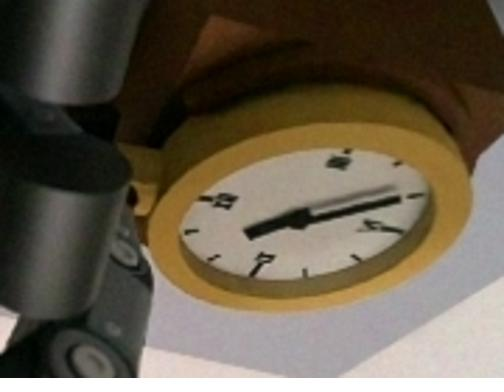

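Call:
{"fn": "move", "kwargs": {"target": [[0,0,0,0,0,0,1,1,1,1,1,-1,0.0,-0.3,0,0,0,0,0,0,-1,-1,-1,0.08,0.05,-0.5,1.0,-0.3],[0,0,0,0,0,0,1,1,1,1,1,-1,0.0,-0.3,0.0012,0,0.0032,0,0,0,-1,-1,-1,0.08,0.05,-0.5,1.0,-0.3],[0,0,0,0,0,0,1,1,1,1,1,-1,0.0,-0.3,-0.0053,0,0.0020,0,-0.2222,0,-1,-1,-1,0.08,0.05,-0.5,1.0,-0.3],[0,0,0,0,0,0,1,1,1,1,1,-1,0.0,-0.3,-0.0098,0,-0.0045,0,-0.5,0,-1,-1,-1,0.08,0.05,-0.5,1.0,-0.3],[0,0,0,0,0,0,1,1,1,1,1,-1,0.0,-0.3,-0.0067,0,-0.0057,0,-0.5,0,-1,-1,-1,0.08,0.05,-0.5,1.0,-0.3],[0,0,0,0,0,0,1,1,1,1,1,-1,0.0,-0.3,-0.0067,0,-0.0057,0,-0.5,0,-1,-1,-1,-0.45,0.05,-0.5,1.0,-0.94],[0,0,0,0,0,0,1,1,1,1,1,-1,0.0,-0.3,-0.0060,0,-0.0033,0,-0.3778,0,-1,-1,-1,-0.45,0.05,-0.5,1.0,-0.94],[0,0,0,0,0,0,1,1,1,1,1,-1,0.0,-0.3,-0.0045,0,-0.0015,0,-0.25,0,-1,-1,-1,-0.45,0.05,-0.5,1.0,-0.94],[0,0,0,0,0,0,1,1,1,1,1,-1,0.0,-0.3,-0.0023,0,-0.0002,0,-0.1222,0,-1,-1,-1,-0.45,0.05,-0.5,1.0,-0.94],[0,0,0,0,0,0,1,1,1,1,1,-1,0.0,-0.3,0,0,0,0,0,0,-1,-1,-1,-0.45,0.05,-0.5,1.0,-0.94]], "speed": [0.05,0.05,0.4,0.4,0.03,0.03,0.4,0.4,0.4,0.4], "blend": [0,0.001,0.01,0,0,0,0.01,0.01,0.01,0]}}

Call:
{"fn": "move", "kwargs": {"target": [[0,0,0,0,0,0,1,1,1,1,1,-1,0.0,-0.3,0,0,0,0,0,0,-1,-1,-1,0.08,0.05,-0.5,1.0,-0.3],[0,0,0,0,0,0,1,1,1,1,1,-1,0.0,-0.3,0.0012,0,0.0032,0,0,0,-1,-1,-1,0.08,0.05,-0.5,1.0,-0.3],[0,0,0,0,0,0,1,1,1,1,1,-1,0.0,-0.3,-0.0053,0,0.0020,0,-0.2222,0,-1,-1,-1,0.08,0.05,-0.5,1.0,-0.3],[0,0,0,0,0,0,1,1,1,1,1,-1,0.0,-0.3,-0.0098,0,-0.0045,0,-0.5,0,-1,-1,-1,0.08,0.05,-0.5,1.0,-0.3],[0,0,0,0,0,0,1,1,1,1,1,-1,0.0,-0.3,-0.0067,0,-0.0057,0,-0.5,0,-1,-1,-1,0.08,0.05,-0.5,1.0,-0.3],[0,0,0,0,0,0,1,1,1,1,1,-1,0.0,-0.3,-0.0067,0,-0.0057,0,-0.5,0,-1,-1,-1,-0.45,0.05,-0.5,1.0,-0.94],[0,0,0,0,0,0,1,1,1,1,1,-1,0.0,-0.3,-0.0060,0,-0.0033,0,-0.3778,0,-1,-1,-1,-0.45,0.05,-0.5,1.0,-0.94],[0,0,0,0,0,0,1,1,1,1,1,-1,0.0,-0.3,-0.0045,0,-0.0015,0,-0.25,0,-1,-1,-1,-0.45,0.05,-0.5,1.0,-0.94]], "speed": [0.05,0.05,0.4,0.4,0.03,0.03,0.4,0.4], "blend": [0,0.001,0.01,0,0,0,0.01,0], "cameras": ["cam_right_wrist", "cam_left_wrist"]}}

Call:
{"fn": "zoom_image", "kwargs": {"camera": "cam_right_wrist", "region": [340, 160, 490, 310]}}

Scene clock: 170.77 s.
left_arm: end_effector_position=(+0.4400, +0.5000, +0.2998) hand_measured=(+1.000, +1.000, +1.000, +1.000, +1.000, -1.000) hand_load_n=(+0.0, +0.0, +0.0, +0.0, +0.0, +0.5) hand_stopped_by=(target, target, target, target, target, target) hand_force_limit=0.00 hand_speed=-0.30 end_effector_quat_wxyz=(+0.552, +0.470, +0.618, -0.304) | right_arm: end_effector_position=(+0.5224, -0.3981, +0.0489) hand_measured=(-1.000, -1.000, -1.000, -0.070, +0.052, -0.500) hand_load_n=(+0.0, +0.0, +0.0, +10.5, +4.5, +0.0) hand_stopped_by=(target, target, target, force, target, target) hand_force_limit=1.00 hand_speed=-0.94 end_effector_quat_wxyz=(+0.004, +0.985, +0.001, -0.173)
Joint positions: left_arm=[4.503 -2.67 -0.675 0.459 -0.959 1.569] | right_arm=[-0.672 -0.252 0.308 1.786 1.791 0.927]
Joint torques (N m): left_arm=[7.69 66.65 10.01 -2.53 -0.32 0.72] | right_arm=[-6.95 -63.63 -11.44 2.83 2.4 -2.43]
Wrist force (N, zeroed by zero_wrist_force on right_arm): left_arm=[1.3 0.2 -0.7] | right_arm=[2.0 5.7 -1.8]
Wrist torque (N m, zeroed by zero_wrist_force on right_arm): left_arm=[0.21 0.01 0.29] | right_arm=[-0.04 -0.13 -0.01]
Wrist force, peak (N, zeroed by zero_wrist_force on right_arm): left_arm=[1.6 0.1 -0.9] | right_arm=[1.1 6.5 -2.5]
Hand target: left_arm +0.4400, +0.5000, +0.2998; +0.552, +0.470, +0.618, -0.304 | right_arm +0.5223, -0.3981, +0.0490; +0.004, +0.985, +0.001, -0.173
Off the commanded pose: left_arm 0.000 m, 0 deg | right_arm 0.000 m, 0 deg.
move: done

Scene clock: 176.73 s.
left_arm: end_effector_position=(+0.4400, +0.5000, +0.2998) hand_measured=(+1.000, +1.000, +1.000, +1.000, +1.000, -1.000) hand_load_n=(+0.0, +0.0, +0.0, +0.0, +0.0, +0.5) hand_stopped_by=(target, target, target, target, target, target) hand_force_limit=0.00 hand_speed=-0.30 end_effector_quat_wxyz=(+0.552, +0.470, +0.618, -0.304) | right_arm: end_effector_position=(+0.5196, -0.3981, +0.0480) hand_measured=(-1.000, -1.000, -1.000, -0.064, +0.050, -0.500) hand_load_n=(+0.0, +0.0, +0.0, +8.0, +1.5, +0.5) hand_stopped_by=(target, target, target, force, target, target) hand_force_limit=1.00 hand_speed=-0.94 end_effector_quat_wxyz=(+0.004, +0.976, -0.001, +0.217)
Joint positions: left_arm=[4.503 -2.67 -0.675 0.459 -0.959 1.569] | right_arm=[-0.893 -0.854 1.294 0.839 1.24 0.728]
Joint torques (N m): left_arm=[7.61 65.55 10.87 -2.62 -0.68 0.73] | right_arm=[-2.23 -45.88 -20.92 2.48 1.43 -2.49]
Wrist force (N, zeroed by zero_wrist_force on right_arm): left_arm=[1.3 0.1 -0.6] | right_arm=[-0.3 3.8 -3.5]
Wrist torque (N m, zeroed by zero_wrist_force on right_arm): left_arm=[0.19 0.01 0.28] | right_arm=[-0.09 -0.01 0.00]
Wrist force, peak (N, zeroed by zero_wrist_force on right_arm): left_arm=[1.4 0.0 -1.1] | right_arm=[-2.2 6.0 -3.2]
Hand target: left_arm +0.4400, +0.5000, +0.2998; +0.552, +0.470, +0.618, -0.304 | right_arm +0.5196, -0.3981, +0.0481; +0.004, +0.976, -0.001, +0.217
Off the commanded pose: left_arm 0.000 m, 0 deg | right_arm 0.000 m, 0 deg.
move: done
camera_calibration:
cam_left_wrist: T_world_to_cam=[[-0.852745, -0.292107, -0.433012, 0.658106], [0.113734, 0.705274, -0.699752, -0.177097], [0.509795, -0.645958, -0.568196, 0.385005], [0, 0, 0, 1]] pos_world=[0.385065, 0.565836, 0.379802]
cam_right_wrist: T_world_to_cam=[[0.158119, -0.980956, 0.112804, -0.481338], [-0.972828, -0.135195, 0.187955, 0.427675], [-0.169125, -0.139458, -0.975678, 0.194583], [0, 0, 0, 1]] pos_world=[0.525072, -0.387215, 0.163763]
Images, in order (width x height): cam_left_wrist 672x504, cam_right_wrist 672x504.

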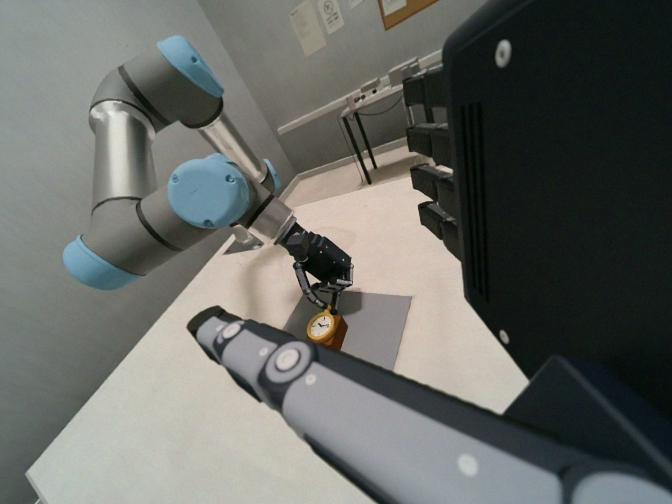

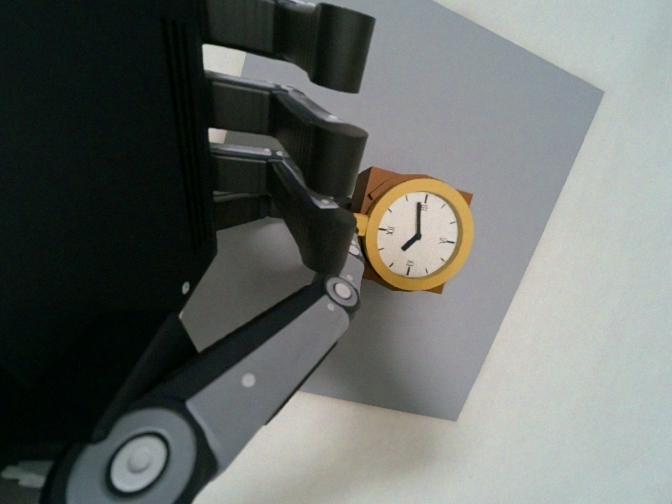

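Scaled by 3.360.

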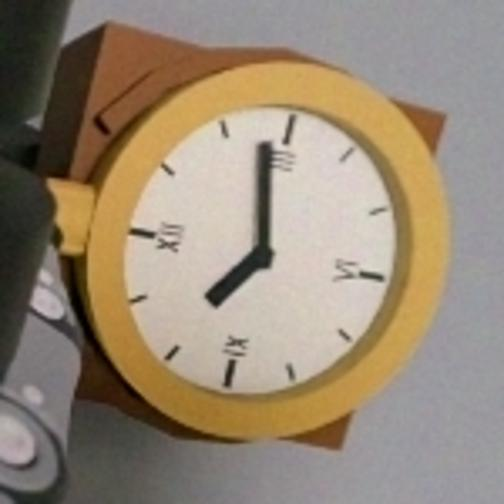

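Call:
{"fn": "move", "kwargs": {"target": [0,0,0,0,0,0,1,1,1,1,1,-1,0.0,-0.3,0.0038,0,0.0015,0,0.2056,0,-1,-1,-1,-0.45,0.05,-0.5,1.0,-0.94], "speed": 0.25, "cameras": ["cam_right_wrist"]}}

Call:
{"fn": "zoom_image", "kwargs": {"camera": "cam_right_wrist", "region": [340, 170, 490, 290]}}

Scene clock: 179.10 s.
left_arm: end_effector_position=(+0.4400, +0.5000, +0.2998) hand_measured=(+1.000, +1.000, +1.000, +1.000, +1.000, -1.000) hand_load_n=(+0.0, +0.0, +0.0, +0.0, +0.0, +0.5) hand_stopped_by=(target, target, target, target, target, target) hand_force_limit=0.00 hand_speed=-0.30 end_effector_quat_wxyz=(+0.552, +0.470, +0.618, -0.304) | right_arm: end_effector_position=(+0.5220, -0.3981, +0.0490) hand_measured=(-1.000, -1.000, -1.000, -0.064, +0.050, -0.500) hand_load_n=(+0.0, +0.0, +0.0, +8.0, +2.5, +0.0) hand_stopped_by=(target, target, target, force, target, target) hand_force_limit=1.00 hand_speed=-0.94 end_effector_quat_wxyz=(+0.004, +0.995, +0.001, -0.104)
Joint positions: left_arm=[4.503 -2.67 -0.675 0.459 -0.959 1.569] | right_arm=[-0.702 -0.414 0.573 1.567 1.711 0.878]
Joint torques (N m): left_arm=[8.36 65.85 10.78 -2.69 -0.61 0.67] | right_arm=[-6.5 -56.94 -20.64 3.13 1.11 -2.38]
Wrist force (N, zeroed by zero_wrist_force on right_arm): left_arm=[1.0 0.0 -0.8] | right_arm=[1.3 5.8 -1.5]
Wrist torque (N m, zeroed by zero_wrist_force on right_arm): left_arm=[0.19 0.06 0.27] | right_arm=[-0.09 -0.10 0.03]
Wrist force, peak (N, zeroed by zero_wrist_force on right_arm): left_arm=[1.8 0.1 -0.9] | right_arm=[1.6 6.5 -1.7]
Hand target: left_arm +0.4400, +0.5000, +0.2998; +0.552, +0.470, +0.618, -0.304 | right_arm +0.5219, -0.3981, +0.0490; +0.004, +0.995, +0.001, -0.104
Off the commanded pose: left_arm 0.000 m, 0 deg | right_arm 0.000 m, 0 deg.
move: done
camera_calibration:
cam_right_wrist: T_world_to_cam=[[0.194297, -0.98093, -0.00510016, -0.49492], [-0.663664, -0.13528, 0.735696, 0.241474], [-0.722356, -0.139559, -0.677292, 0.470052], [0, 0, 0, 1]] pos_world=[0.595964, -0.387215, 0.138188]
Images, in order (width x height): cam_right_wrist 672x504.

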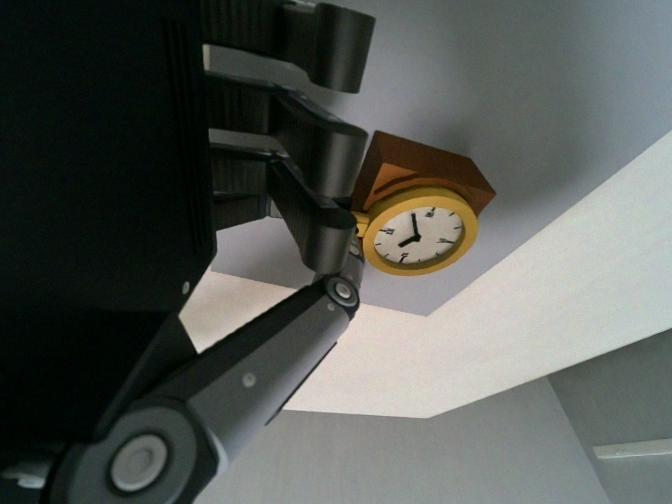

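Scaled by 3.360.

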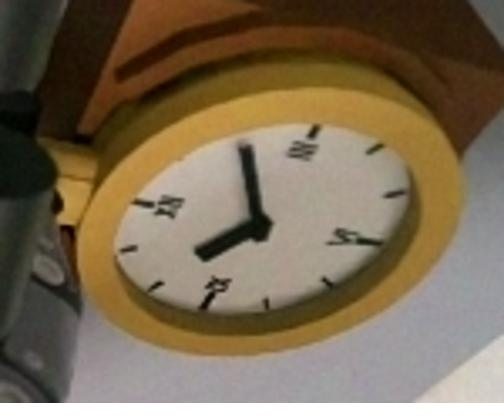

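Call:
{"fn": "move", "kwargs": {"target": [[0,0,0,0,0,0,1,1,1,1,1,-1,0.0,-0.3,0,0,0,0,0,0,-1,-1,-1,0.08,0.05,-0.5,1.0,-0.3],[0,0,0,0,0,0,1,1,1,1,1,-1,0.0,-0.3,0.0007,0,0.0033,0,0,0,-1,-1,-1,0.08,0.05,-0.5,1.0,-0.3],[0,0,0,0,0,0,1,1,1,1,1,-1,0.0,-0.3,-0.0045,0,0.0020,0,-0.1778,0,-1,-1,-1,0.08,0.05,-0.5,1.0,-0.3]], "speed": [0.05,0.05,0.3], "blend": [0,0.001,0], "cameras": ["cam_right_wrist"]}}

Call:
{"fn": "zoom_image", "kwargs": {"camera": "cam_right_wrist", "region": [345, 165, 485, 305]}}

Scene clock: 183.53 s.
left_arm: end_effector_position=(+0.4400, +0.5000, +0.2998) hand_measured=(+1.000, +1.000, +1.000, +1.000, +1.000, -1.000) hand_load_n=(+0.0, +0.0, +0.0, +0.0, +0.0, +0.0) hand_stopped_by=(target, target, target, target, target, target) hand_force_limit=0.00 hand_speed=-0.30 end_effector_quat_wxyz=(+0.552, +0.470, +0.618, -0.304) | right_arm: end_effector_position=(+0.5192, -0.3982, +0.0502) hand_measured=(-1.000, -1.000, -1.000, +0.080, +0.050, -0.500) hand_load_n=(+0.0, +0.0, +0.0, +0.0, +0.0, +0.0) hand_stopped_by=(target, target, target, target, target, target) hand_force_limit=1.00 hand_speed=-0.30 end_effector_quat_wxyz=(+0.004, +0.985, +0.000, +0.174)
Joint positions: left_arm=[4.503 -2.67 -0.675 0.459 -0.959 1.569] | right_arm=[-0.863 -0.815 1.215 0.931 1.313 0.739]
Joint torques (N m): left_arm=[8.13 66.41 11.17 -2.72 -0.59 0.7] | right_arm=[1.4 -48.22 -14.61 0.95 -1.43 2.6]
Wrist force (N, zeroed by zero_wrist_force on right_arm): left_arm=[1.0 0.0 -0.7] | right_arm=[-0.3 5.9 -2.2]
Wrist torque (N m, zeroed by zero_wrist_force on right_arm): left_arm=[0.18 0.05 0.27] | right_arm=[-0.04 0.00 0.03]
Wrist force, peak (N, zeroed by zero_wrist_force on right_arm): left_arm=[1.5 -0.1 -0.9] | right_arm=[1.2 6.4 -2.4]
Hand target: left_arm +0.4400, +0.5000, +0.2998; +0.552, +0.470, +0.618, -0.304 | right_arm +0.5192, -0.3981, +0.0502; +0.004, +0.985, +0.000, +0.174
Off the commanded pose: left_arm 0.000 m, 0 deg | right_arm 0.000 m, 0 deg.
move: done
camera_calibration:
cam_right_wrist: T_world_to_cam=[[0.167463, -0.980914, 0.0988101, -0.485669], [-0.952619, -0.135185, 0.272473, 0.412045], [-0.253915, -0.139758, -0.957076, 0.239582], [0, 0, 0, 1]] pos_world=[0.534687, -0.387214, 0.165016]
Images, in order (width x height): cam_right_wrist 672x504.

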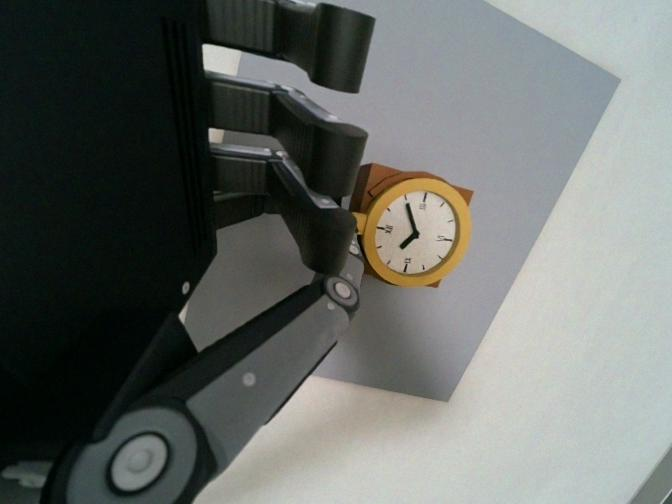

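Scaled by 3.600.

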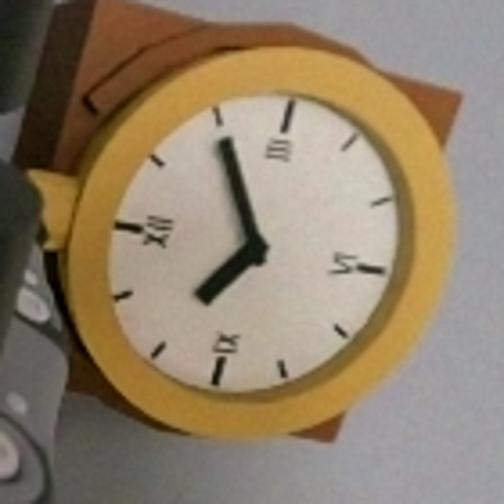

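Call:
{"fn": "move", "kwargs": {"target": [[0,0,0,0,0,0,1,1,1,1,1,-1,0.0,-0.3,0,0.075,0,0,0,0,-1,-1,-1,0.08,0.05,-0.5,1.0,-0.3],[0,0,0,0,0,0,1,1,1,1,1,-1,0.0,-0.3,0,0.075,0.05,0,0,0,1,1,1,1,1,1,1.0,0.3],[0,0,0,0,0,0,1,1,1,1,1,-1,0.0,-0.3,-0.0123,-0.0682,0.0555,0,0,0,1,1,1,1,1,1,1.0,0.3],[0,0,0,0,0,0,1,1,1,1,1,-1,0.0,-0.3,-0.0123,-0.0682,0.0388,0,0,0,1,1,1,1,1,1,1.0,0.3]], "speed": [0.1,0.15,0.12,0.08], "blend": [0.003,0,0.005,0], "cameras": ["cam_right_wrist", "cam_left_wrist"]}}

Call:
{"fn": "zoom_image", "kwargs": {"camera": "cam_left_wrist", "region": [280, 250, 400, 340]}}

Scene clock: 188.13 s.
left_arm: end_effector_position=(+0.4400, +0.5000, +0.2998) hand_measured=(+1.000, +1.000, +1.000, +1.000, +1.000, -1.000) hand_load_n=(+0.0, +0.0, +0.0, +0.0, +0.0, +0.0) hand_stopped_by=(target, target, target, target, target, target) hand_force_limit=0.00 hand_speed=-0.30 end_effector_quat_wxyz=(+0.552, +0.470, +0.618, -0.304) | right_arm: end_effector_position=(+0.5118, -0.4390, +0.0734) hand_measured=(+1.000, +1.000, +1.000, +1.000, +1.000, +1.000) hand_load_n=(+0.0, +0.0, +0.0, +0.0, +0.0, +0.0) hand_stopped_by=(target, target, target, target, target, target) hand_force_limit=1.00 hand_speed=0.30 end_effector_quat_wxyz=(+0.004, +0.985, +0.000, +0.174)
Joint positions: left_arm=[4.503 -2.67 -0.675 0.459 -0.959 1.569] | right_arm=[-0.919 -0.786 1.105 1.028 1.3 0.683]
Joint torques (N m): left_arm=[8.83 66.59 10.75 -2.82 -0.83 0.78] | right_arm=[2.22 -55.8 -28.94 2.98 1.47 2.35]
Wrist force (N, zeroed by zero_wrist_force on right_arm): left_arm=[1.4 0.0 -0.4] | right_arm=[-0.3 5.9 -2.0]
Wrist torque (N m, zeroed by zero_wrist_force on right_arm): left_arm=[0.16 0.01 0.29] | right_arm=[-0.07 0.00 -0.05]
Wrist force, peak (N, zeroed by zero_wrist_force on right_arm): left_arm=[1.4 -0.1 -1.0] | right_arm=[-0.2 7.1 -2.9]
Hand target: left_arm +0.4400, +0.5000, +0.2998; +0.552, +0.470, +0.618, -0.304 | right_arm +0.5118, -0.4390, +0.0735; +0.004, +0.985, +0.000, +0.174
Off the commanded pose: left_arm 0.000 m, 0 deg | right_arm 0.000 m, 0 deg.
move: done
camera_calibration:
cam_left_wrist: T_world_to_cam=[[-0.852745, -0.292107, -0.433012, 0.658106], [0.113734, 0.705274, -0.699752, -0.177097], [0.509795, -0.645958, -0.568196, 0.385005], [0, 0, 0, 1]] pos_world=[0.385065, 0.565836, 0.379802]
cam_right_wrist: T_world_to_cam=[[0.167453, -0.980957, 0.0983982, -0.526779], [-0.952623, -0.135292, 0.272405, 0.393114], [-0.253906, -0.139352, -0.957138, 0.254369], [0, 0, 0, 1]] pos_world=[0.527286, -0.428115, 0.188214]
Images, in order (width x height): cam_left_wrist 672x504, cam_right_wrist 672x504.

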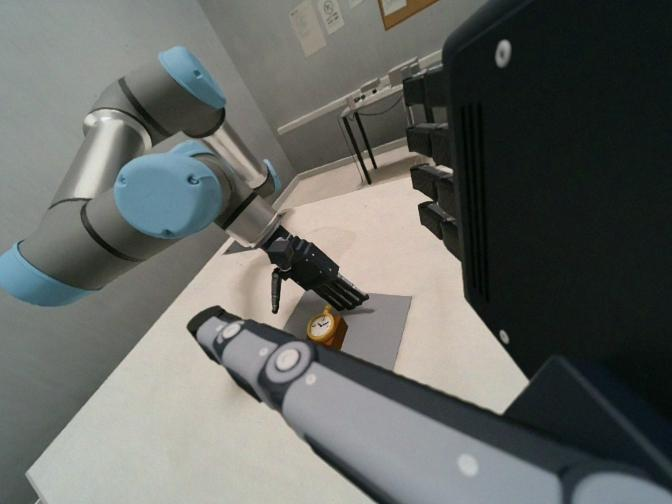

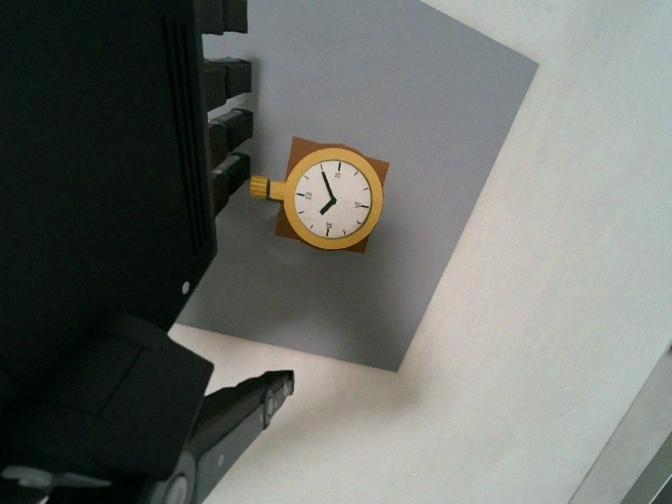

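Scaled by 4.200.

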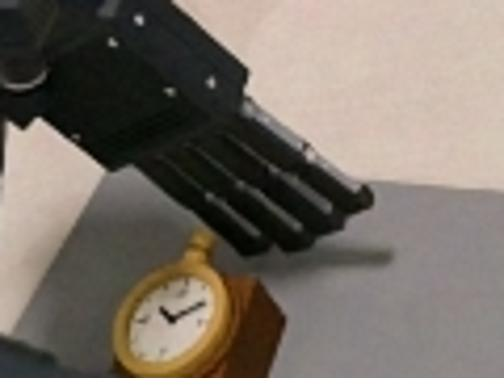

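Call:
{"fn": "zoom_image", "kwargs": {"camera": "cam_right_wrist", "region": [240, 140, 390, 255]}}

Scaled by 3.360.

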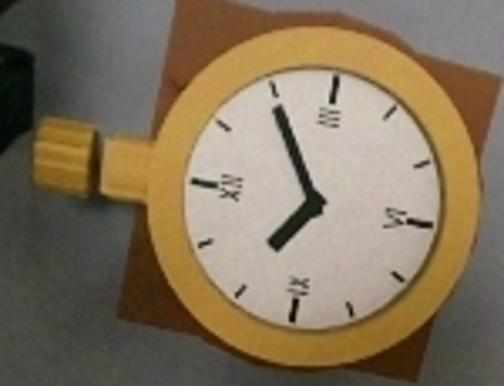

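Call:
{"fn": "move", "kwargs": {"target": [0,0,0,0,0,0,1,1,1,1,1,-1,0.0,-0.3,0,-0.0333,0,0,0,0,1,1,1,1,1,1,1.0,0.3], "speed": 0.012, "stop_force": 10, "cameras": ["cam_right_wrist"]}}

Call:
{"fn": "zoom_image", "kwargs": {"camera": "cam_right_wrist", "region": [200, 130, 350, 245]}}

Scene clock: 191.27 s.
left_arm: end_effector_position=(+0.4400, +0.5000, +0.2998) hand_measured=(+1.000, +1.000, +1.000, +1.000, +1.000, -1.000) hand_load_n=(+0.0, +0.0, +0.0, +0.0, +0.0, +0.0) hand_stopped_by=(target, target, target, target, target, target) hand_force_limit=0.00 hand_speed=-0.30 end_effector_quat_wxyz=(+0.552, +0.470, +0.618, -0.304) | right_arm: end_effector_position=(+0.5118, -0.4503, +0.0734) hand_measured=(+1.000, +1.000, +1.000, +1.000, +1.000, +1.000) hand_load_n=(+0.0, +0.0, +0.0, +1.0, +0.0, +0.0) hand_stopped_by=(target, target, target, target, target, target) hand_force_limit=1.00 hand_speed=0.30 end_effector_quat_wxyz=(+0.004, +0.985, +0.000, +0.174)
Joint positions: left_arm=[4.503 -2.67 -0.675 0.459 -0.959 1.569] | right_arm=[-0.931 -0.767 1.07 1.046 1.297 0.671]
Joint torques (N m): left_arm=[8.14 66.13 10.69 -2.94 -0.8 0.83] | right_arm=[2.46 -58.92 -9.7 0.28 2.47 2.52]
Wrist force (N, zeroed by zero_wrist_force on right_arm): left_arm=[0.9 0.1 -0.6] | right_arm=[0.0 -2.7 -2.8]
Wrist torque (N m, zeroed by zero_wrist_force on right_arm): left_arm=[0.20 0.08 0.26] | right_arm=[0.09 0.01 0.02]
Wrist force, peak (N, zeroed by zero_wrist_force on right_arm): left_arm=[1.6 0.0 -1.0] | right_arm=[-0.5 -10.6 -2.9]
Hand target: left_arm +0.4400, +0.5000, +0.2998; +0.552, +0.470, +0.618, -0.304 | right_arm +0.5118, -0.4503, +0.0734; +0.004, +0.985, +0.000, +0.174 (not the last commanded pose)
Off the commanded pose: left_arm 0.000 m, 0 deg | right_arm 0.009 m, 0 deg.
move: contact (right_arm)
camera_calibration:
cam_right_wrist: T_world_to_cam=[[0.167474, -0.980943, 0.0985107, -0.537899], [-0.952646, -0.135294, 0.272326, 0.391584], [-0.253808, -0.139453, -0.957149, 0.252796], [0, 0, 0, 1]] pos_world=[0.527286, -0.439415, 0.188314]
Images, in order (width x height): cam_right_wrist 672x504.

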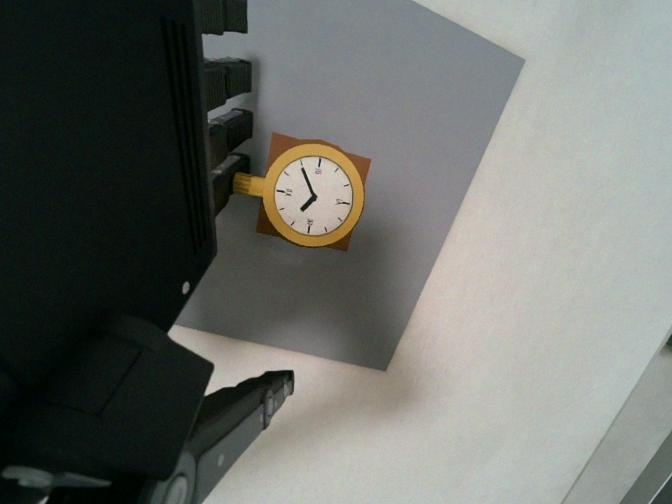

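Scaled by 3.360.

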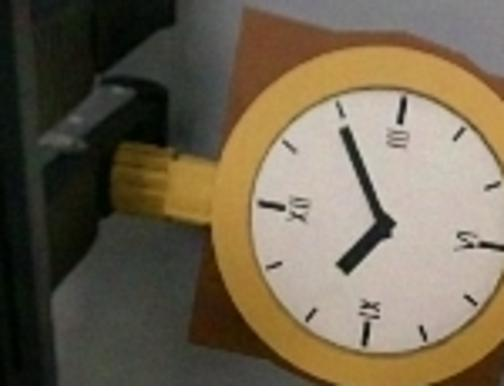

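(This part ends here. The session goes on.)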